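# Put the black marker into the white bowl

## Task

Lift the black marker from the counter and set it down in the white bowl so that the whole marker is inside the bowl. At the end, neither arm may be in contact with the marker. Any storage jar, pepper mill, soap bottle or kitchen timer must still be standing upright.

## Robot and tools

ROBOT. Two arms, left_arm and right_arm, each with a five-finger hand. right_arm has a right hand; left_arm has a left hand, its mirror image. Bases in the scene frame: left_arm at (+0.043, +0.367, 0) m, quat_wxyz (+1.000, 0, 0, -0.018); right_arm at (-0.022, -0.314, 0) m, quat_wxyz (+1.000, 0, 0, -0.021). A camera stand is fixed behind the arms.

SCENE FRAME. Origin at table-top height, halfway between the nominal bases. +x points out over the table, +z up, +y toward left_arm. Arm names do not match image left and right. Reported positions (metres), quaternions (wxyz) and Hand targets all use this frame.

HAND POINT. Sits 0.05 m in front of the palm and 0.15 m from the wrist face along the fingers. Its +z runs along the straight fingers and +y points out of the palm. On the right hand +x points across the palm away from the thumb; on the left hand +x points toward the thumb. Straight fingertips reach 0.06 to 0.07 m past the point along +z, and the finger centre lines sit 0.06 m behind it along -y. A wrist bracket on the little-finger side reaches 0.10 m across the palm and can strike objects.

ROW LAYOUT. One row always holds 28 numbers, each in [-1, 1], covering both arms even when only one moves: left arm first (14 numbers), then right arm (14 numbers). For each arm, in order: dx, dy, dz, rx, ry, rz, thumb_turn, thumb_bend, index, middle, ring, little, force_limit, speed.
- dx..rz are an offset, not a pose. They are measured from that arm's Hand target at the start of the action or move, along that Hand target's own axes. 1.0 equals 0.6 m or 180 degrees. rx, ry, rz form a single rotation vector. Six zeros means: command the current Hand target again.
- The six hand motor numbers are absolute positions: -1 open (thumb beside palm / straight), +1 closed (thumb in front of palm / fully bent / finger curled).
- force_limit: -1 is about 0 N, +1 is 10 N at the fingertip (15 N for the two thumb motors), linear.
- speed: -1 nearly still, rising linearly to full speed at +0.48 and staying full up to +1. At full speed a finger travels its whole range in 0.49 s.
There is no 'unchanged' value for a hand. To keep it as it is, resend the eight hand numbers from the last row actually executed for it. If none has run yet, send hand_measured, then hand_force_limit and hand_speed.

TOOLS.
- execute_actions(actions, cameras): actions is a list of actions. Each action is a list of up to 15 rows, one per 1/30 s step. A shorter list repeats its last row to fill 15 steps. All rows of one action count from the Hand target at that action's start. The next action starts from the new Hand target, so repeating an offset moves the arm again. Camera images return only when actions is empty or cameras names them.
- move(target, speed, blend, blocking, cameras): target is one 28-number row or a list of up to 15 rows. Every row is offset from the same starting Hand targets, not from the previous row. Each hand point follows a straight line. Paths end together, last at least 0.5 s and are cut off at 10 s. speed is in m/s, from 0.002 to 4.3, default 0.25; rotation is limited to twice that in rad/s. Give one number, or one per target. blend (m) rounds corners between list targets; 0 means stop at each target. blocking=false returns after about 0.5 s while the motion continues. Paths do not avoid obstacles or the other arm. Keep paths away from an arm's own base, as passing near it can flip the shoulder. The result adds a 'move:' line with the ending (done, off_target, moving, held, fault) and limits: paced means the sent pose was clipped, held means steps were withheld.
- wait(seconds 0 to 10, cameras): lets time pass while arms hold their last commands.
- stop(cameras): brakes a running move.
- zoom_image(camera, region [x0, y0, x1, y1] in pixels, at most 504 by 504): enlarges part of a camera's newest image.
- show_instructions(): shows reference pages.
- finished_scene(scene 1 to 3): ends the scene permanently.

CAMERAS: cam_head_left, cam_head_right, cam_high, cam_low (each 896x504), cam_left_wrist and cam_right_wrist (616x616 fisheye).

RESULTS. Each arm reports end_effector_position, end_effector_quat_wxyz, Hand target, joint positions, joint velocities and joint torques. The velocity line may be omitted when all values are only noise. Torques include the arm's own weight. Hand lists follow the six-motor order:
- hand_measured: positions on the command scale.
- hand_stopped_by: moving, target, force, stalled or fault.
- hand_load_n: fingertip force, positive when pushing the finger open. A lost grip shows as load falling toward 0.
- hand_force_limit and hand_speed: echoes of your settings.

BEHAVIOUR. The arms are loose. A hand often rests 1 to 3 cm short of its target, sometimes 5 cm, usually low, and this is not a contact sign. If it stays short, send the remaining distance as a new offset. Very small moves may not start. Each step, orientation is clipped to within 40 degrees of the measured one. To end a press against something, command the target back beyond the hand point.

GRIPPING. With thumb_turn at +1, the thumb and fingers enclose objects about 0.035 to 0.065 m thick, or handles down to about 0.025 m. A motor moves only when its target changes by 0.002 or more. To grip gently, close at speed -0.94 or lower. To squeeze harder, raise force_limit and send a target more closed than hand_measured. To loosen, send a more open target.

AVOID. Knocking over or pushing out of the work area the jar, pepper mill, soap bottle or timer. Dropping the marker from a height or letting go of it while moving. Fast contact with the table or other objects. Hands touching or gripping each other. Heavy loads on fingers. Long stretched holds that heat motors: MOTOR HOT appears at 85 °C, and at 100 °C the arm faults and falls. Lower the marker into the bowl before opening the hand, then move the hand clear of it.

Each tool is called after ">>>" by a JSON object that holds its "op" and its "data".

Reference images:

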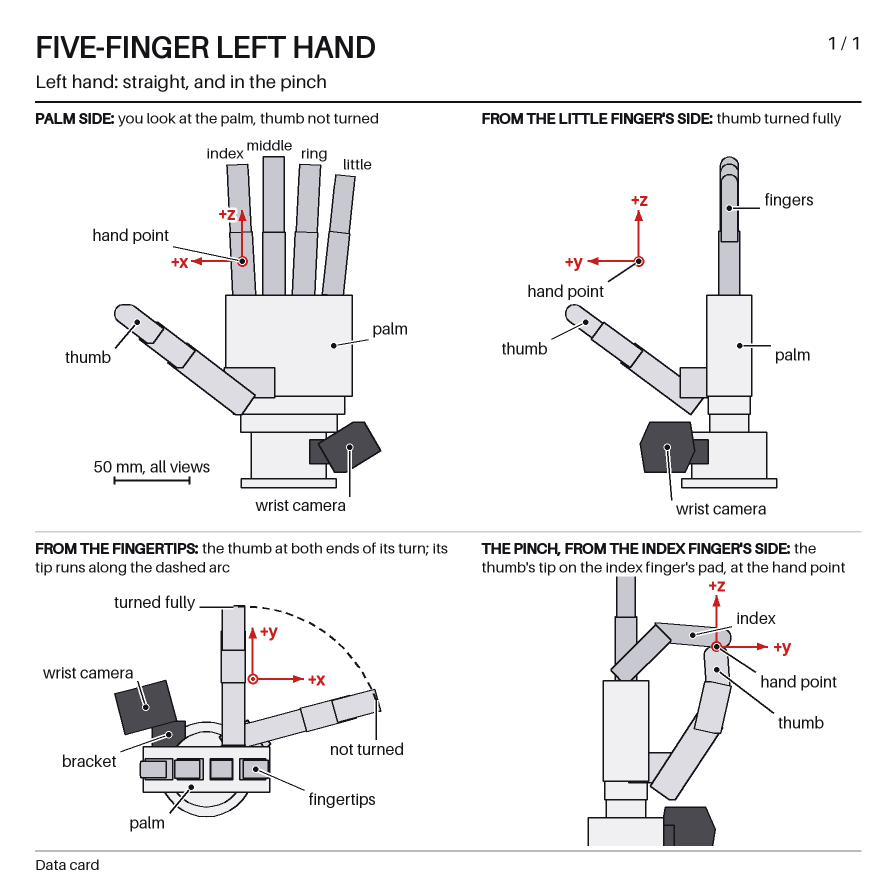

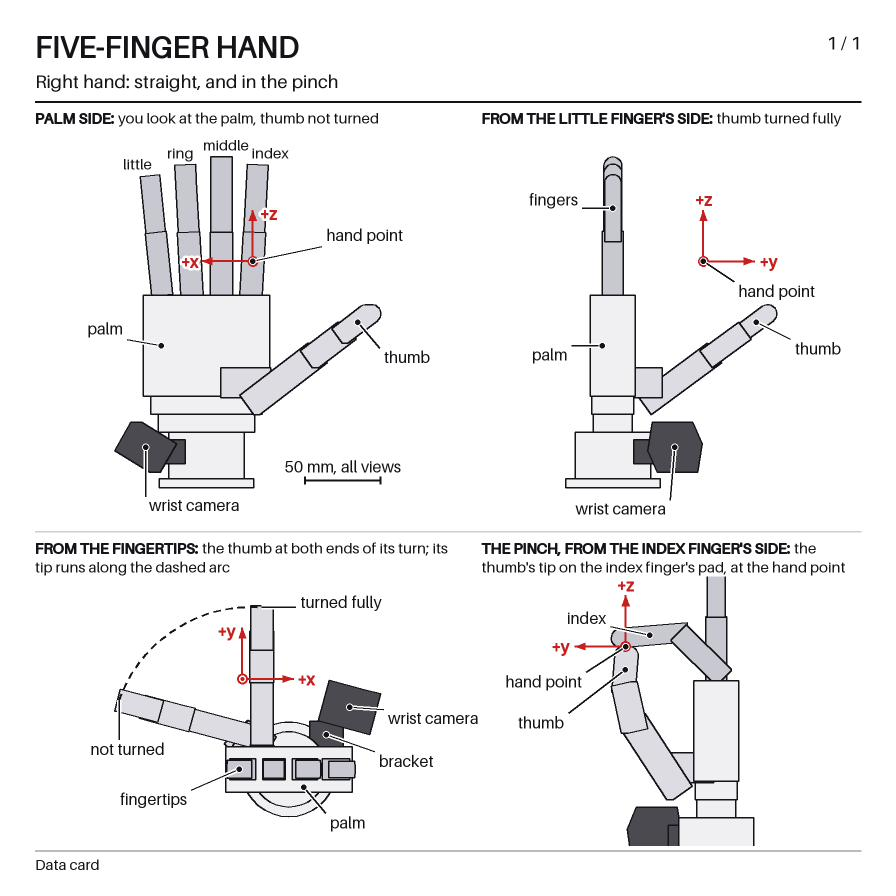

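## Session

>>> {"op": "execute_actions", "data": {"actions": []}}

Scene clock: 0.00 s.
left_arm: end_effector_position=(+0.3956, +0.0727, +0.3089) hand_measured=(-1.000, -1.000, -1.000, -1.000, -1.000, -1.000) hand_load_n=(+0.0, -0.5, +0.0, +0.0, +0.0, +0.0) hand_stopped_by=(target, target, target, target, target, target) hand_force_limit=0.00 hand_speed=-0.80 end_effector_quat_wxyz=(+0.023, +0.592, -0.593, +0.545) | right_arm: end_effector_position=(+0.3109, -0.3904, +0.1905) hand_measured=(-1.000, -1.000, -1.000, -1.000, -1.000, -1.000) hand_load_n=(+0.0, +0.0, +0.0, +0.0, +0.0, +0.0) hand_stopped_by=(target, target, target, target, target, target) hand_force_limit=0.00 hand_speed=-0.80 end_effector_quat_wxyz=(-0.206, +0.914, -0.350, +0.018)
Joint positions: left_arm=[-0.374 0.976 0.856 -0.333 0.38 -0.649] | right_arm=[-0.294 1.336 1.197 -1.381 -0.413 -1.164]
Joint velocities: within noise
Joint torques (N m): no reading
Heat: left arm: hottest shoulder 33 °C; right arm: hottest shoulder 33 °C.
Hand target: left_arm +0.4005, +0.0697, +0.3293; +0.019, +0.582, -0.589, +0.561 | right_arm +0.3205, -0.3927, +0.2023; -0.208, +0.914, -0.348, +0.037

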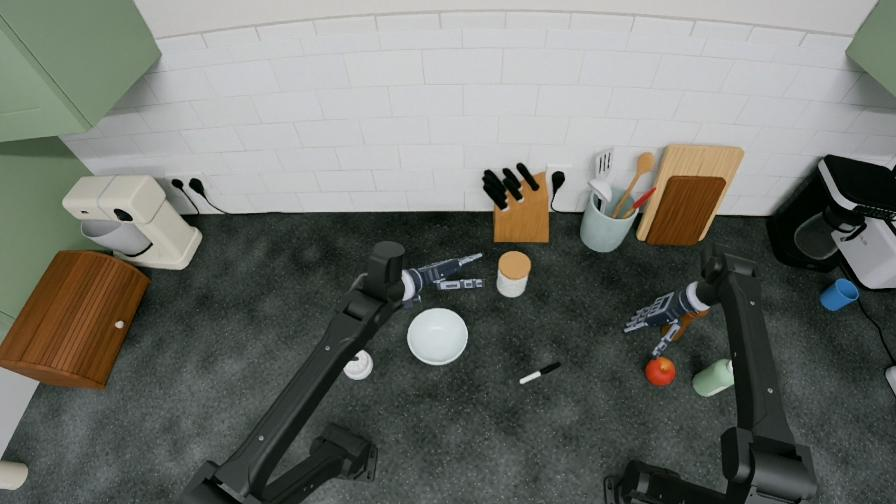

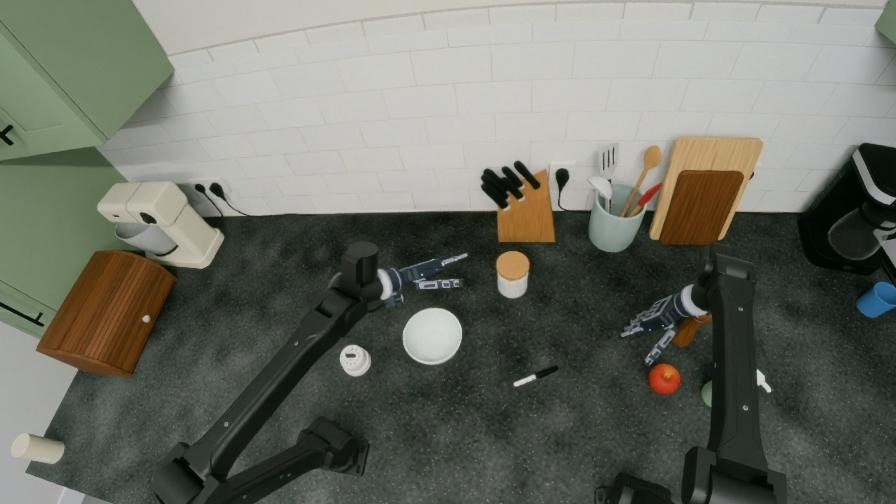

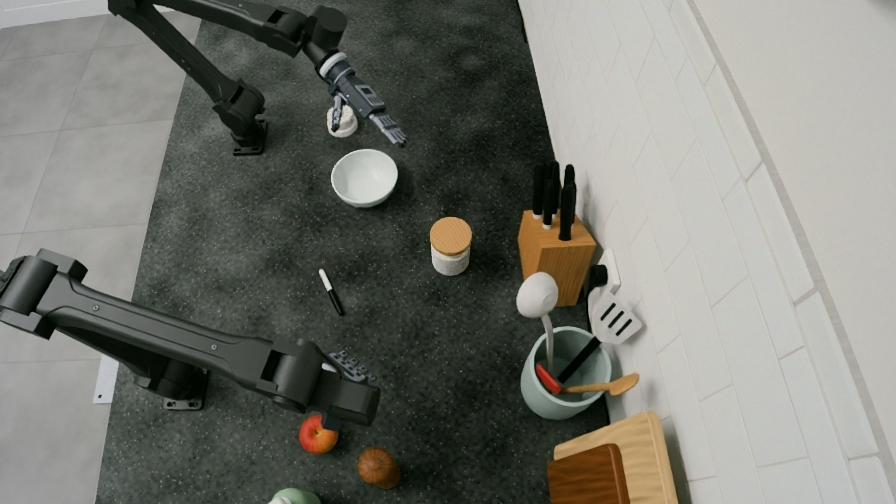

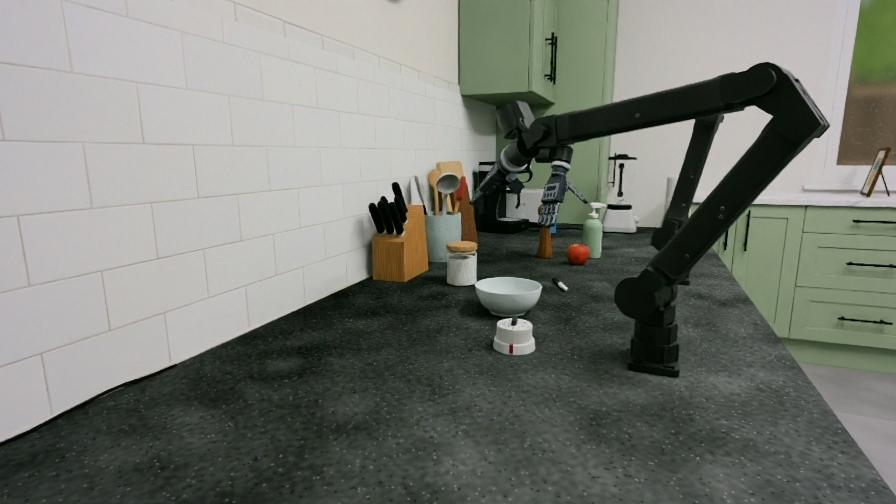

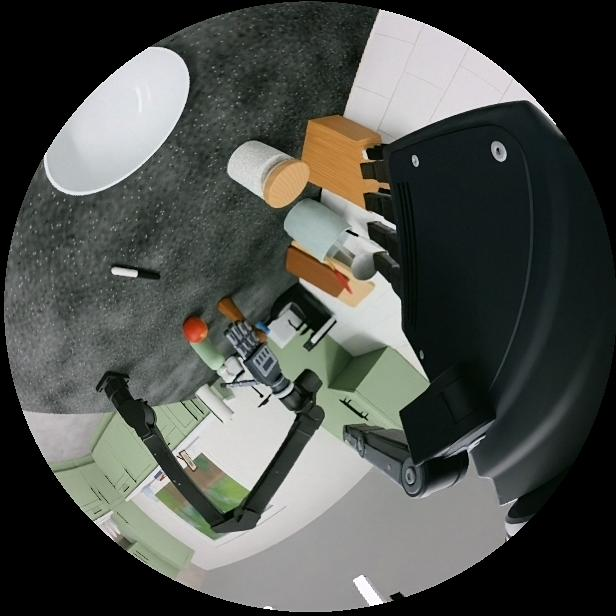

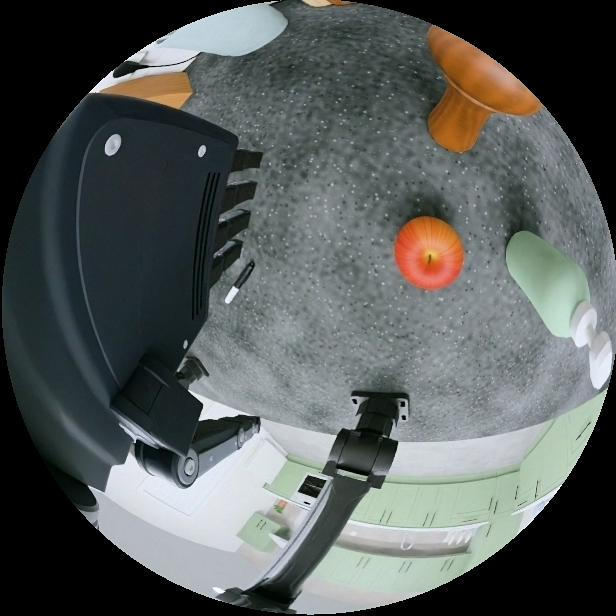

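>>> {"op": "zoom_image", "data": {"camera": "cam_head_left", "region": [320, 240, 600, 400]}}

>>> {"op": "zoom_image", "data": {"camera": "cam_head_left", "region": [260, 380, 500, 504]}}

>>> {"op": "zoom_image", "data": {"camera": "cam_head_left", "region": [590, 240, 830, 504]}}

>>> {"op": "zoom_image", "data": {"camera": "cam_high", "region": [100, 40, 500, 440]}}

Scaled by 1.800 from the camera's 896x504 image, which has a finer 1280x720 frame.

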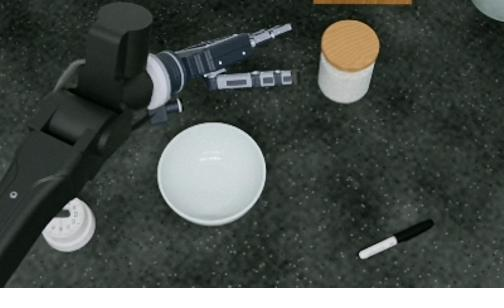

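Scaled by 2.100 from the camera's 896x504 image, which has a finer 1280x720 frame.

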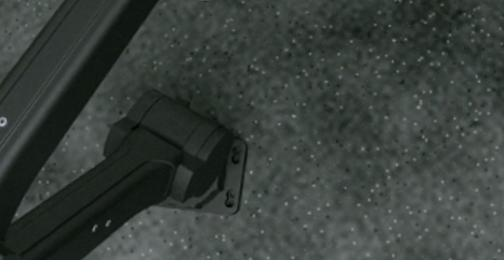

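Scaled by 1.909 from the camera's 896x504 image, which has a finer 1280x720 frame.

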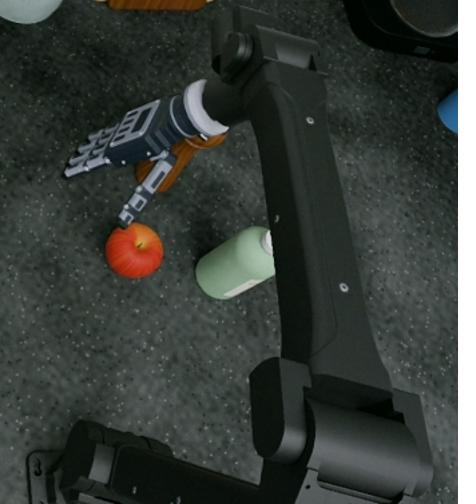

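Scaled by 1.260 from the camera's 896x504 image, which has a finer 1280x720 frame.

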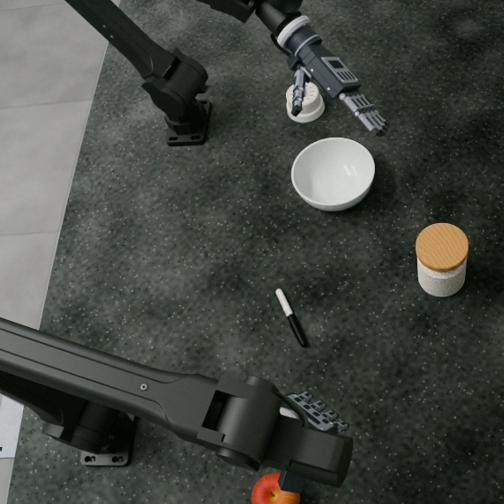

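>>> {"op": "move", "data": {"target": [-0.503, -0.279, -0.437, 0.225, -0.213, -0.124, -1, -1, -1, -1, -1, -1, 0, -0.8, -0.334, -0.2235, 0.2225, 0.2295, 0.1258, 0.0931, 1, -0.2, -0.1, -0.1, -1, -1, 0, 0], "speed": 0.25, "cameras": ["all"]}}

Scene clock: 20.33 s.
left_arm: end_effector_position=(+0.4397, +0.4901, +0.2985) hand_measured=(-1.000, -1.000, -1.000, -1.000, -1.000, -1.000) hand_load_n=(+0.0, +0.0, +0.0, +0.0, +0.0, +0.0) hand_stopped_by=(target, target, target, target, target, target) hand_force_limit=0.00 hand_speed=-0.80 end_effector_quat_wxyz=(-0.244, +0.814, -0.224, +0.477) | right_arm: end_effector_position=(+0.2770, -0.1308, +0.1451) hand_measured=(+1.000, -0.200, -0.100, -0.100, -1.000, -1.000) hand_load_n=(+0.0, +0.0, +0.0, +0.0, -0.5, +0.0) hand_stopped_by=(target, target, target, target, target, target) hand_force_limit=0.00 hand_speed=0.00 end_effector_quat_wxyz=(-0.436, +0.705, -0.474, +0.297)
Joint positions: left_arm=[0.648 0.841 0.771 -0.403 0.366 -0.649] | right_arm=[0.568 0.663 0.401 -0.2 0.13 0.058]
Joint torques (N m): left_arm=[1.03 -0.56 12.15 2.74 0.02 -0.11] | right_arm=[0.44 -1.9 7.98 2.5 0.12 0.06]
Heat: left arm: hottest elbow 36 °C; right arm: hottest elbow 38 °C.
Hand target: left_arm +0.4509, +0.5003, +0.3294; -0.264, +0.799, -0.218, +0.495 | right_arm +0.2803, -0.1249, +0.1507; -0.446, +0.699, -0.472, +0.300
Off the commanded pose: left_arm 0.034 m, 4 deg | right_arm 0.009 m, 1 deg.
move: off_target (left_arm)

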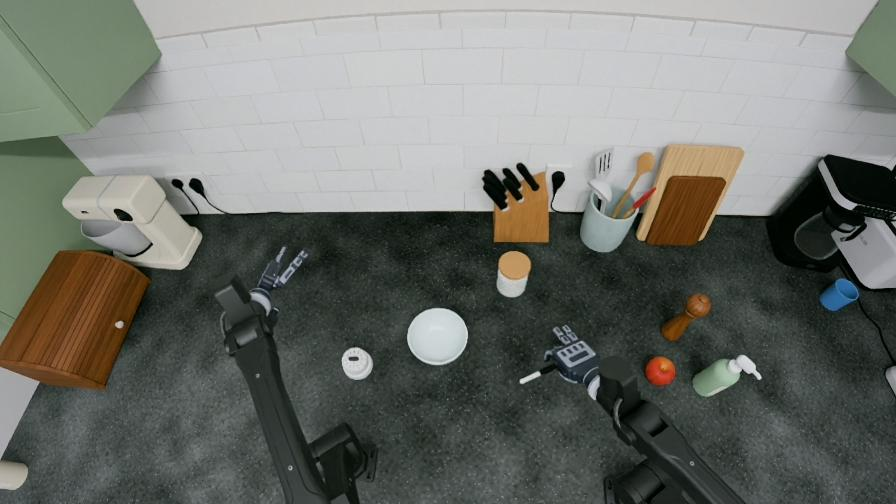

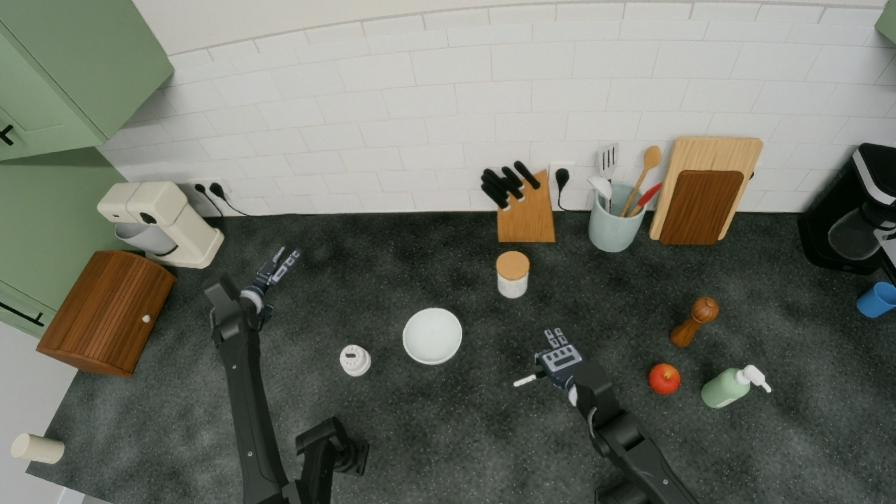

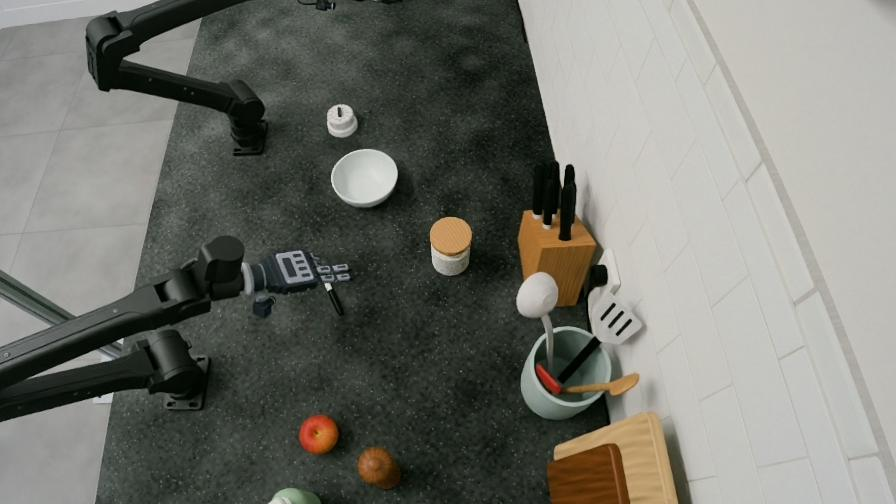

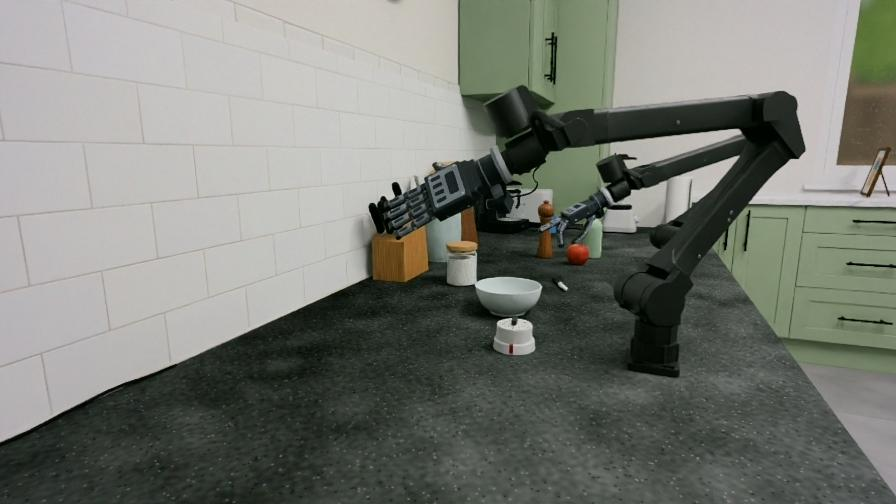

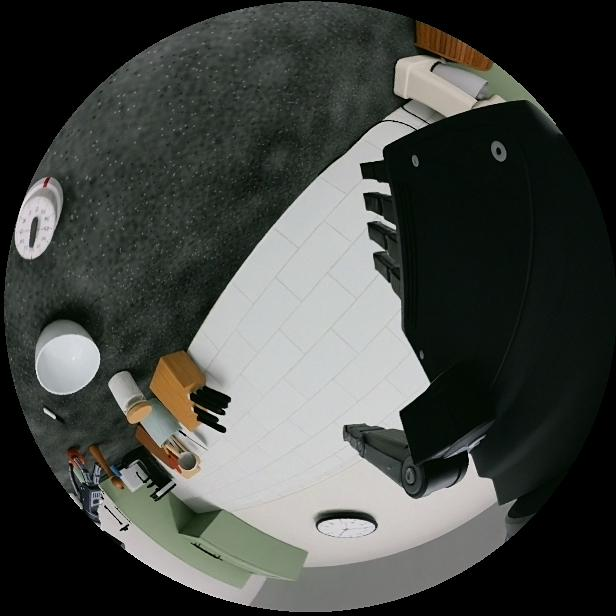

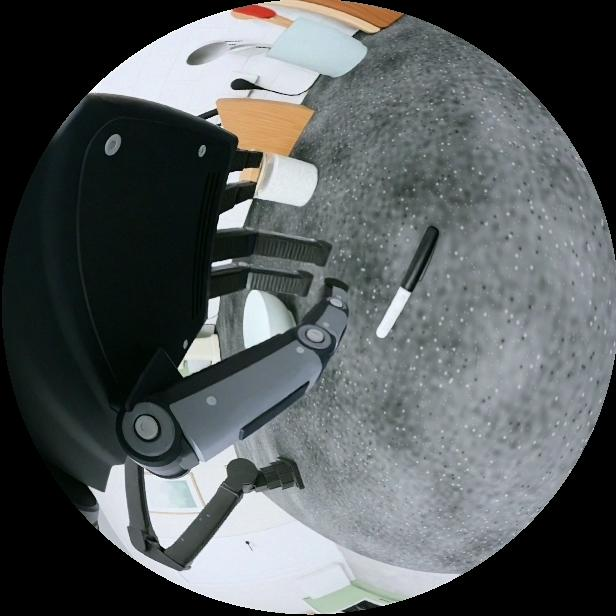

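>>> {"op": "zoom_image", "data": {"camera": "cam_right_wrist", "region": [200, 180, 460, 440]}}

>>> {"op": "zoom_image", "data": {"camera": "cam_high", "region": [220, 200, 420, 350]}}

>>> {"op": "zoom_image", "data": {"camera": "cam_head_left", "region": [480, 290, 680, 430]}}

>>> {"op": "zoom_image", "data": {"camera": "cam_low", "region": [460, 180, 660, 330]}}

Scaled by 1.938 from the camera's 616x616 image, which has a finer 880x880 frame.

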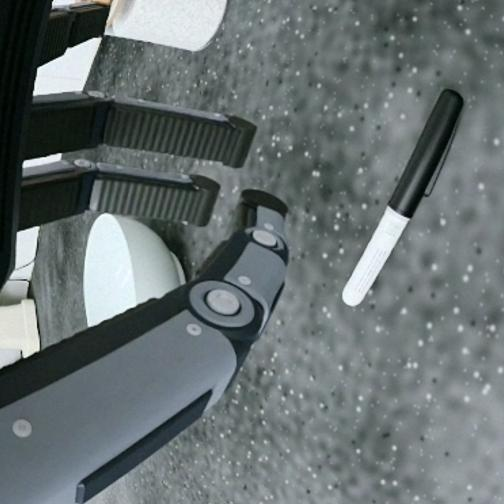

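Scaled by 2.520 from the camera's 896x504 image, which has a finer 1280x720 frame.

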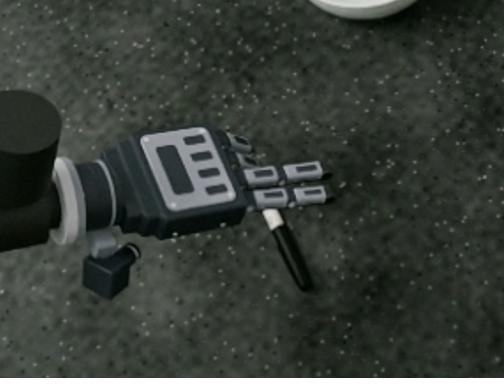

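Scaled by 2.520 from the camera's 896x504 image, which has a finer 1280x720 frame.

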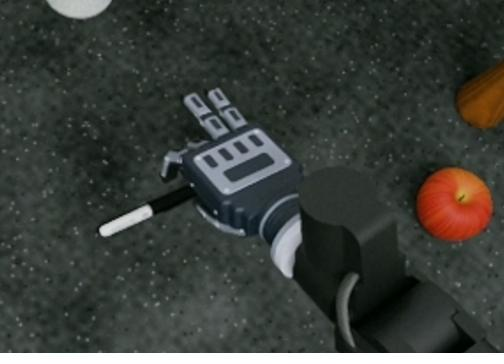

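Scaled by 2.520 from the camera's 896x504 image, which has a finer 1280x720 frame.

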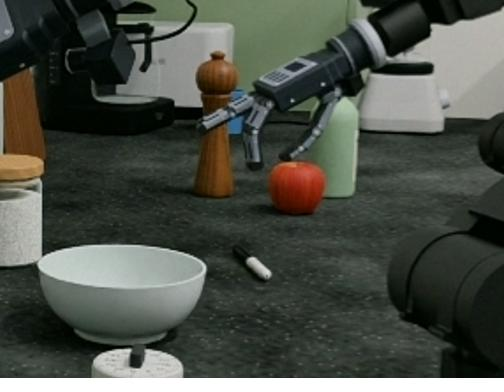

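>>> {"op": "move", "data": {"target": [0,0,0,0,0,0, -1, -1, -1, -1, -1, -1, 0, -0.8, 0.0093, 0.081, 0.0633, 0,0,0, 1, -0.2, -0.1, -0.1, -1, -1, 0, 0], "speed": 0.15, "cameras": ["cam_head_left","cam_high","cam_low","cam_right_wrist"]}}

>>> {"op": "zoom_image", "data": {"camera": "cam_right_wrist", "region": [200, 180, 460, 440]}}

>>> {"op": "zoom_image", "data": {"camera": "cam_high", "region": [220, 200, 420, 350]}}

>>> {"op": "zoom_image", "data": {"camera": "cam_low", "region": [510, 200, 610, 310]}}

Scene clock: 28.03 s.
left_arm: end_effector_position=(+0.4397, +0.4901, +0.2985) hand_measured=(-1.000, -1.000, -1.000, -1.000, -1.000, -1.000) hand_load_n=(-0.5, +0.0, +0.0, +0.0, +0.0, -0.5) hand_stopped_by=(target, target, target, target, target, target) hand_force_limit=0.00 hand_speed=-0.80 end_effector_quat_wxyz=(-0.244, +0.814, -0.224, +0.477) | right_arm: end_effector_position=(+0.2879, -0.1237, +0.0852) hand_measured=(+1.000, -0.200, -0.100, -0.100, -1.000, -1.000) hand_load_n=(+0.0, +0.0, +0.0, +0.0, +0.0, +0.0) hand_stopped_by=(target, target, target, target, target, target) hand_force_limit=0.00 hand_speed=0.00 end_effector_quat_wxyz=(-0.440, +0.705, -0.473, +0.291)
Joint positions: left_arm=[0.648 0.841 0.771 -0.403 0.366 -0.649] | right_arm=[0.557 0.849 0.293 0.094 0.107 0.06]
Joint torques (N m): left_arm=[0.67 -0.85 12.15 2.85 0.02 -0.1] | right_arm=[-1.38 -2.96 7.25 2.51 -0.12 -0.1]
Heat: left arm: hottest elbow 37 °C; right arm: hottest elbow 39 °C.
Hand target: left_arm +0.4509, +0.5003, +0.3294; -0.264, +0.799, -0.218, +0.495 | right_arm +0.2954, -0.1248, +0.0908; -0.446, +0.699, -0.472, +0.300
Off the commanded pose: left_arm 0.034 m, 4 deg | right_arm 0.009 m, 1 deg.
move: off_target (left_arm)
Images, in order (width x height): cam_head_left 896x504, cam_high 896x504, cam_low 896x504, cam_right_wrist 616x616.

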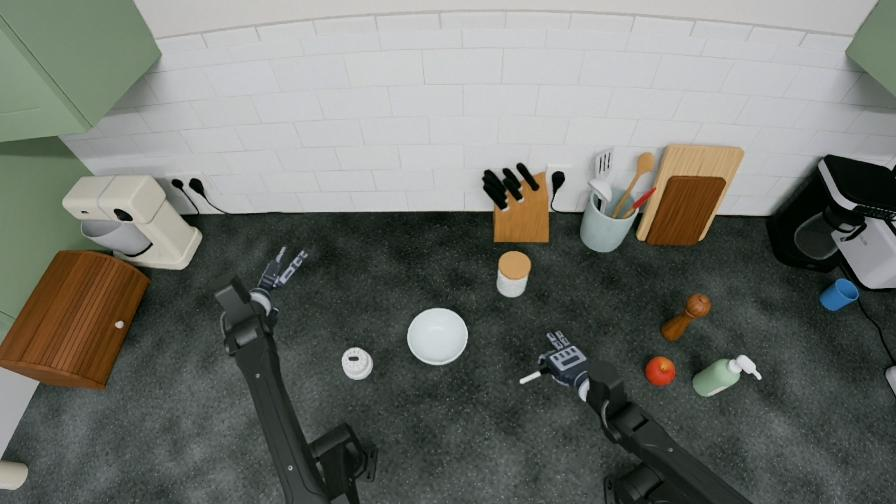

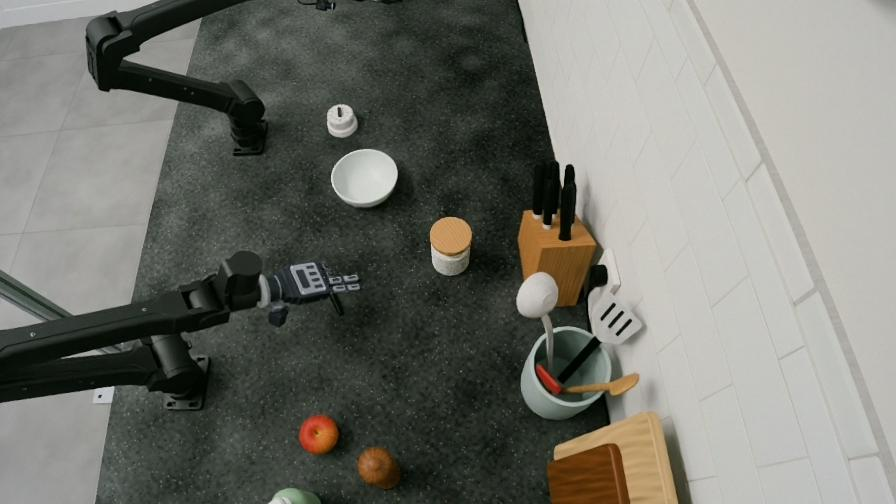

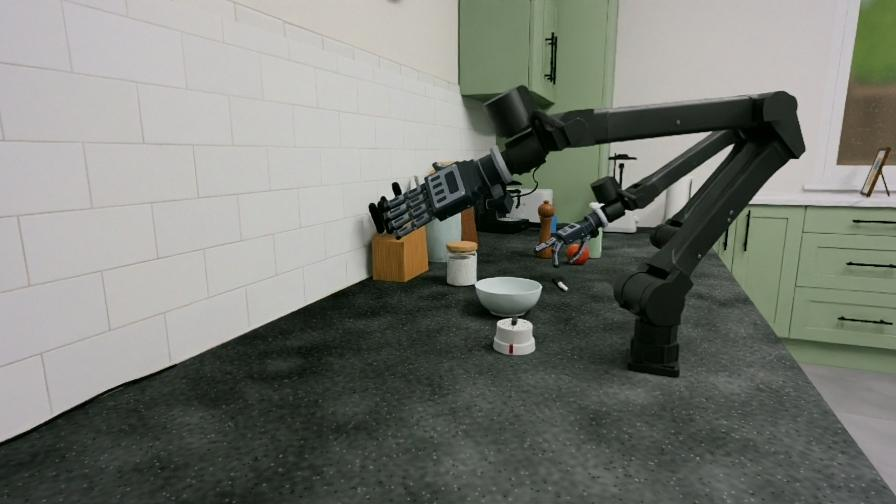

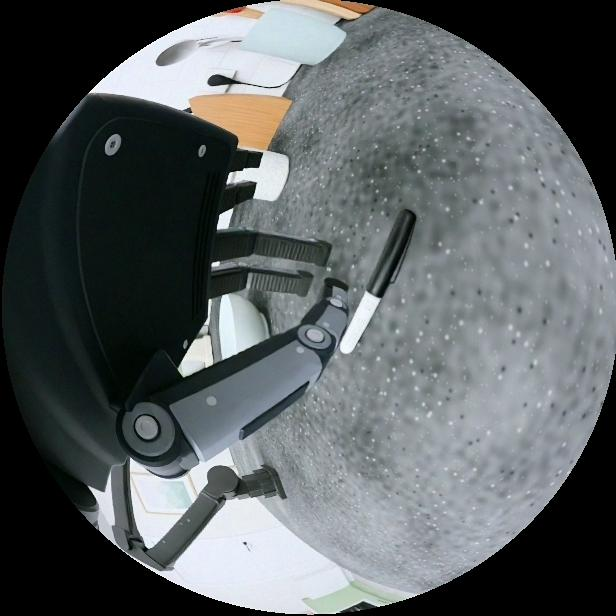

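Scaled by 1.938 from the camera's 616x616 image, which has a finer 880x880 frame.

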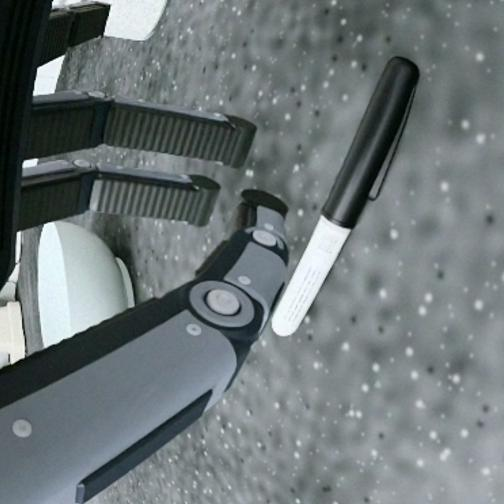

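Scaled by 2.520 from the camera's 896x504 image, which has a finer 1280x720 frame.

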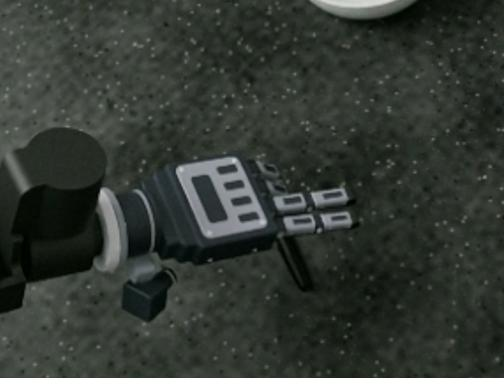

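Scaled by 4.582 from the camera's 896x504 image, which has a finer 1280x720 frame.

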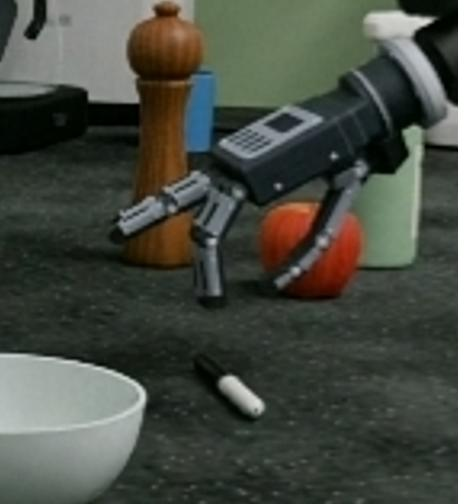

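>>> {"op": "execute_actions", "data": {"actions": [], "cameras": ["cam_head_left","cam_head_right","cam_high"]}}

>>> {"op": "zoom_image", "data": {"camera": "cam_head_left", "region": [500, 310, 620, 400]}}

>>> {"op": "zoom_image", "data": {"camera": "cam_head_right", "region": [500, 310, 620, 400]}}

>>> {"op": "zoom_image", "data": {"camera": "cam_high", "region": [260, 240, 380, 330]}}

Scene clock: 36.07 s.
left_arm: end_effector_position=(+0.4397, +0.4901, +0.2985) hand_measured=(-1.000, -1.000, -1.000, -1.000, -1.000, -1.000) hand_load_n=(-0.5, -0.5, +0.0, +0.0, +0.0, +0.0) hand_stopped_by=(target, target, target, target, target, target) hand_force_limit=0.00 hand_speed=-0.80 end_effector_quat_wxyz=(-0.244, +0.814, -0.224, +0.477) | right_arm: end_effector_position=(+0.2879, -0.1237, +0.0852) hand_measured=(+1.000, -0.200, -0.100, -0.100, -1.000, -1.000) hand_load_n=(+0.0, +0.0, +0.0, +0.0, +0.0, +0.0) hand_stopped_by=(target, target, target, target, target, target) hand_force_limit=0.00 hand_speed=0.00 end_effector_quat_wxyz=(-0.440, +0.705, -0.473, +0.291)
Joint positions: left_arm=[0.648 0.841 0.771 -0.403 0.366 -0.649] | right_arm=[0.557 0.849 0.293 0.094 0.107 0.06]
Joint velocities: within noise
Joint torques (N m): left_arm=[0.62 -0.26 12.05 2.85 0 -0.11] | right_arm=[-1.55 -2.9 7.23 2.48 -0.12 -0.1]
Heat: left arm: hottest elbow 38 °C; right arm: hottest elbow 39 °C.
Hand target: left_arm +0.4509, +0.5003, +0.3294; -0.264, +0.799, -0.218, +0.495 | right_arm +0.2954, -0.1248, +0.0908; -0.446, +0.699, -0.472, +0.300
Off the commanded pose: left_arm 0.034 m, 4 deg | right_arm 0.009 m, 1 deg.
Images, in order (width x height): cam_head_left 896x504, cam_head_right 896x504, cam_high 896x504.

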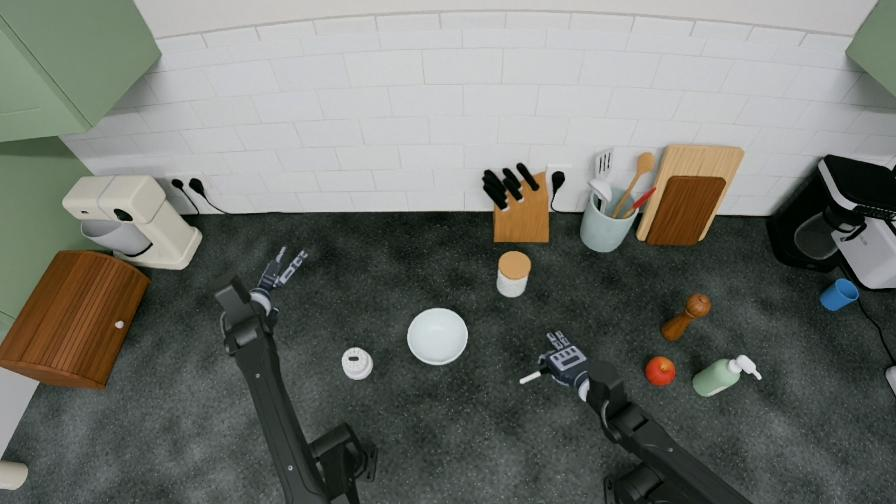

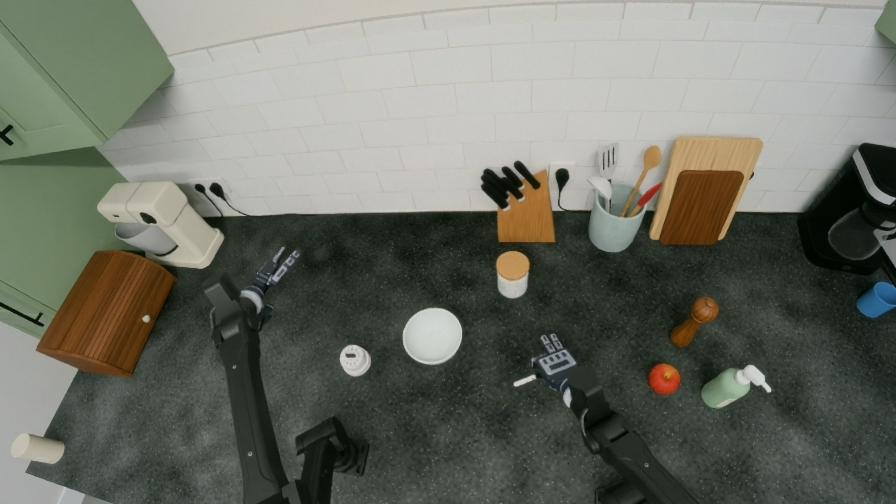

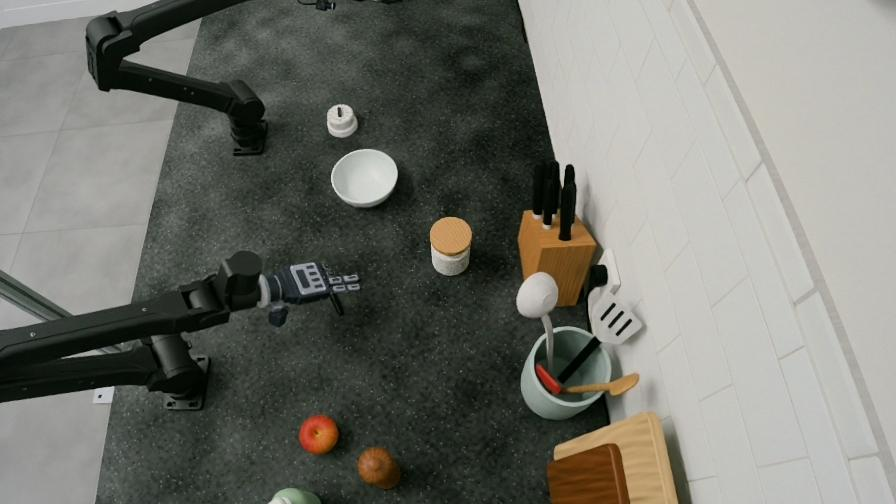

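Scaled by 4.200 from the camera's 896x504 image, which has a finer 1280x720 frame.

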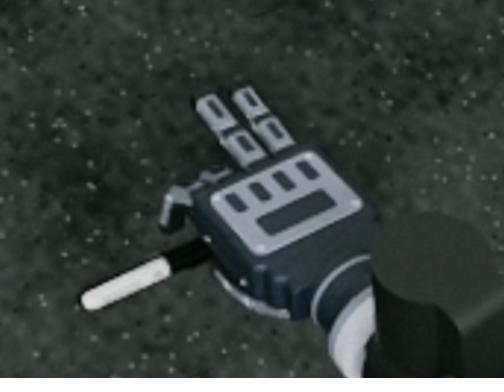

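Scaled by 4.200 from the camera's 896x504 image, which has a finer 1280x720 frame.

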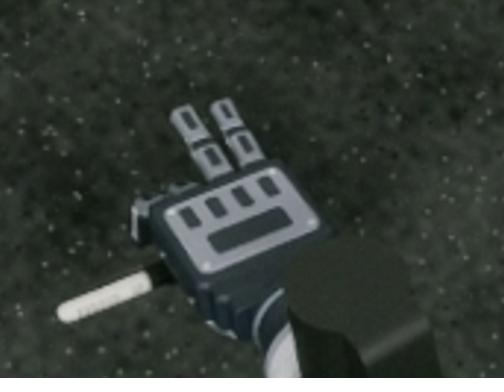

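Scaled by 4.200 from the camera's 896x504 image, which has a finer 1280x720 frame.

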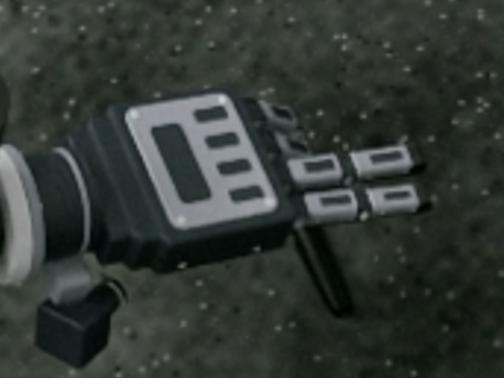

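>>> {"op": "move", "data": {"target": [0,0,0,0,0,0, -1, -1, -1, -1, -1, -1, 0, -0.8, 0, 0.036, 0.017, 0,0,0, 1, -0.2, -0.1, -0.1, -1, -1, 0, 0], "speed": 0.1, "cameras": ["cam_low","cam_right_wrist"]}}

>>> {"op": "zoom_image", "data": {"camera": "cam_right_wrist", "region": [200, 180, 460, 440]}}

>>> {"op": "zoom_image", "data": {"camera": "cam_low", "region": [510, 200, 610, 310]}}

Scene clock: 39.23 s.
left_arm: end_effector_position=(+0.4397, +0.4901, +0.2985) hand_measured=(-1.000, -1.000, -1.000, -1.000, -1.000, -1.000) hand_load_n=(+0.0, +0.0, +0.0, +0.0, +0.0, +0.0) hand_stopped_by=(target, target, target, target, target, target) hand_force_limit=0.00 hand_speed=-0.80 end_effector_quat_wxyz=(-0.244, +0.814, -0.224, +0.477) | right_arm: end_effector_position=(+0.2888, -0.1232, +0.0626) hand_measured=(+1.000, -0.200, -0.100, -0.100, -1.000, -1.000) hand_load_n=(+0.0, +0.0, +0.0, +0.0, +0.0, +0.0) hand_stopped_by=(target, target, target, target, target, target) hand_force_limit=0.00 hand_speed=0.00 end_effector_quat_wxyz=(-0.441, +0.705, -0.473, +0.292)
Joint positions: left_arm=[0.648 0.841 0.771 -0.403 0.366 -0.649] | right_arm=[0.557 0.932 0.252 0.222 0.107 0.06]
Joint torques (N m): left_arm=[0.79 -0.56 12.11 2.84 0.01 -0.1] | right_arm=[-1.2 -3.37 6.6 2.56 -0.13 -0.1]
Heat: left arm: hottest elbow 38 °C; right arm: hottest elbow 39 °C.
Hand target: left_arm +0.4509, +0.5003, +0.3294; -0.264, +0.799, -0.218, +0.495 | right_arm +0.2955, -0.1247, +0.0669; -0.446, +0.699, -0.472, +0.300
Off the commanded pose: left_arm 0.034 m, 4 deg | right_arm 0.008 m, 1 deg.
move: off_target (left_arm)
Images, in order (width x height): cam_low 896x504, cam_right_wrist 616x616.

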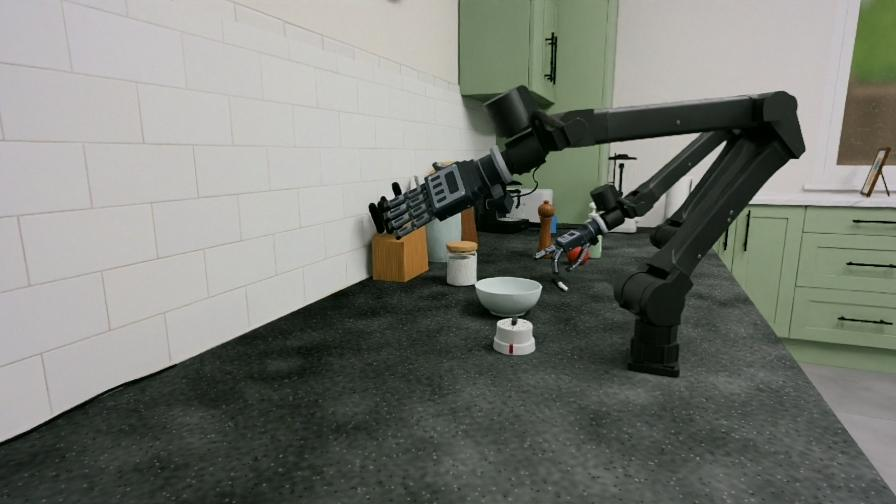

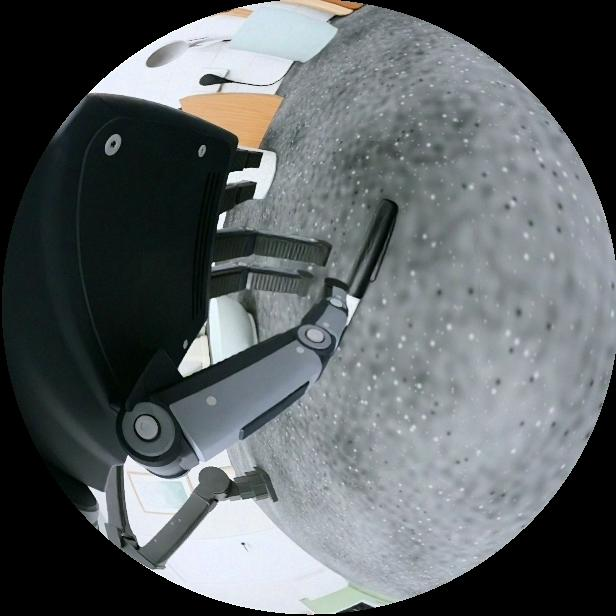

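Scaled by 1.938 from the camera's 616x616 image, which has a finer 880x880 frame.

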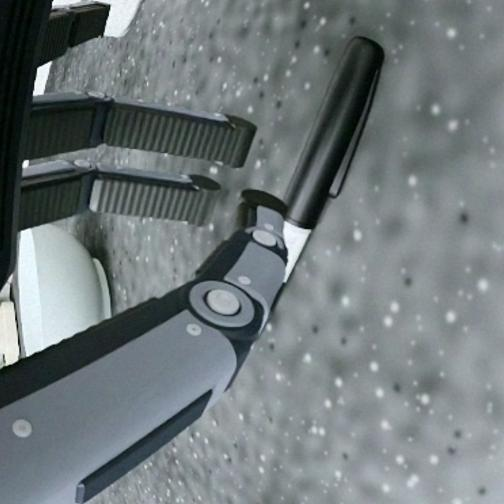

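Scaled by 4.582 from the camera's 896x504 image, which has a finer 1280x720 frame.

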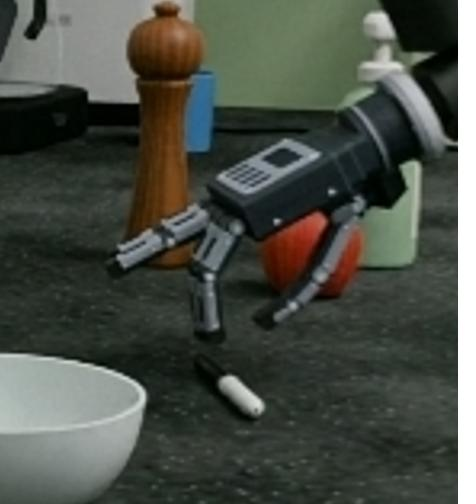

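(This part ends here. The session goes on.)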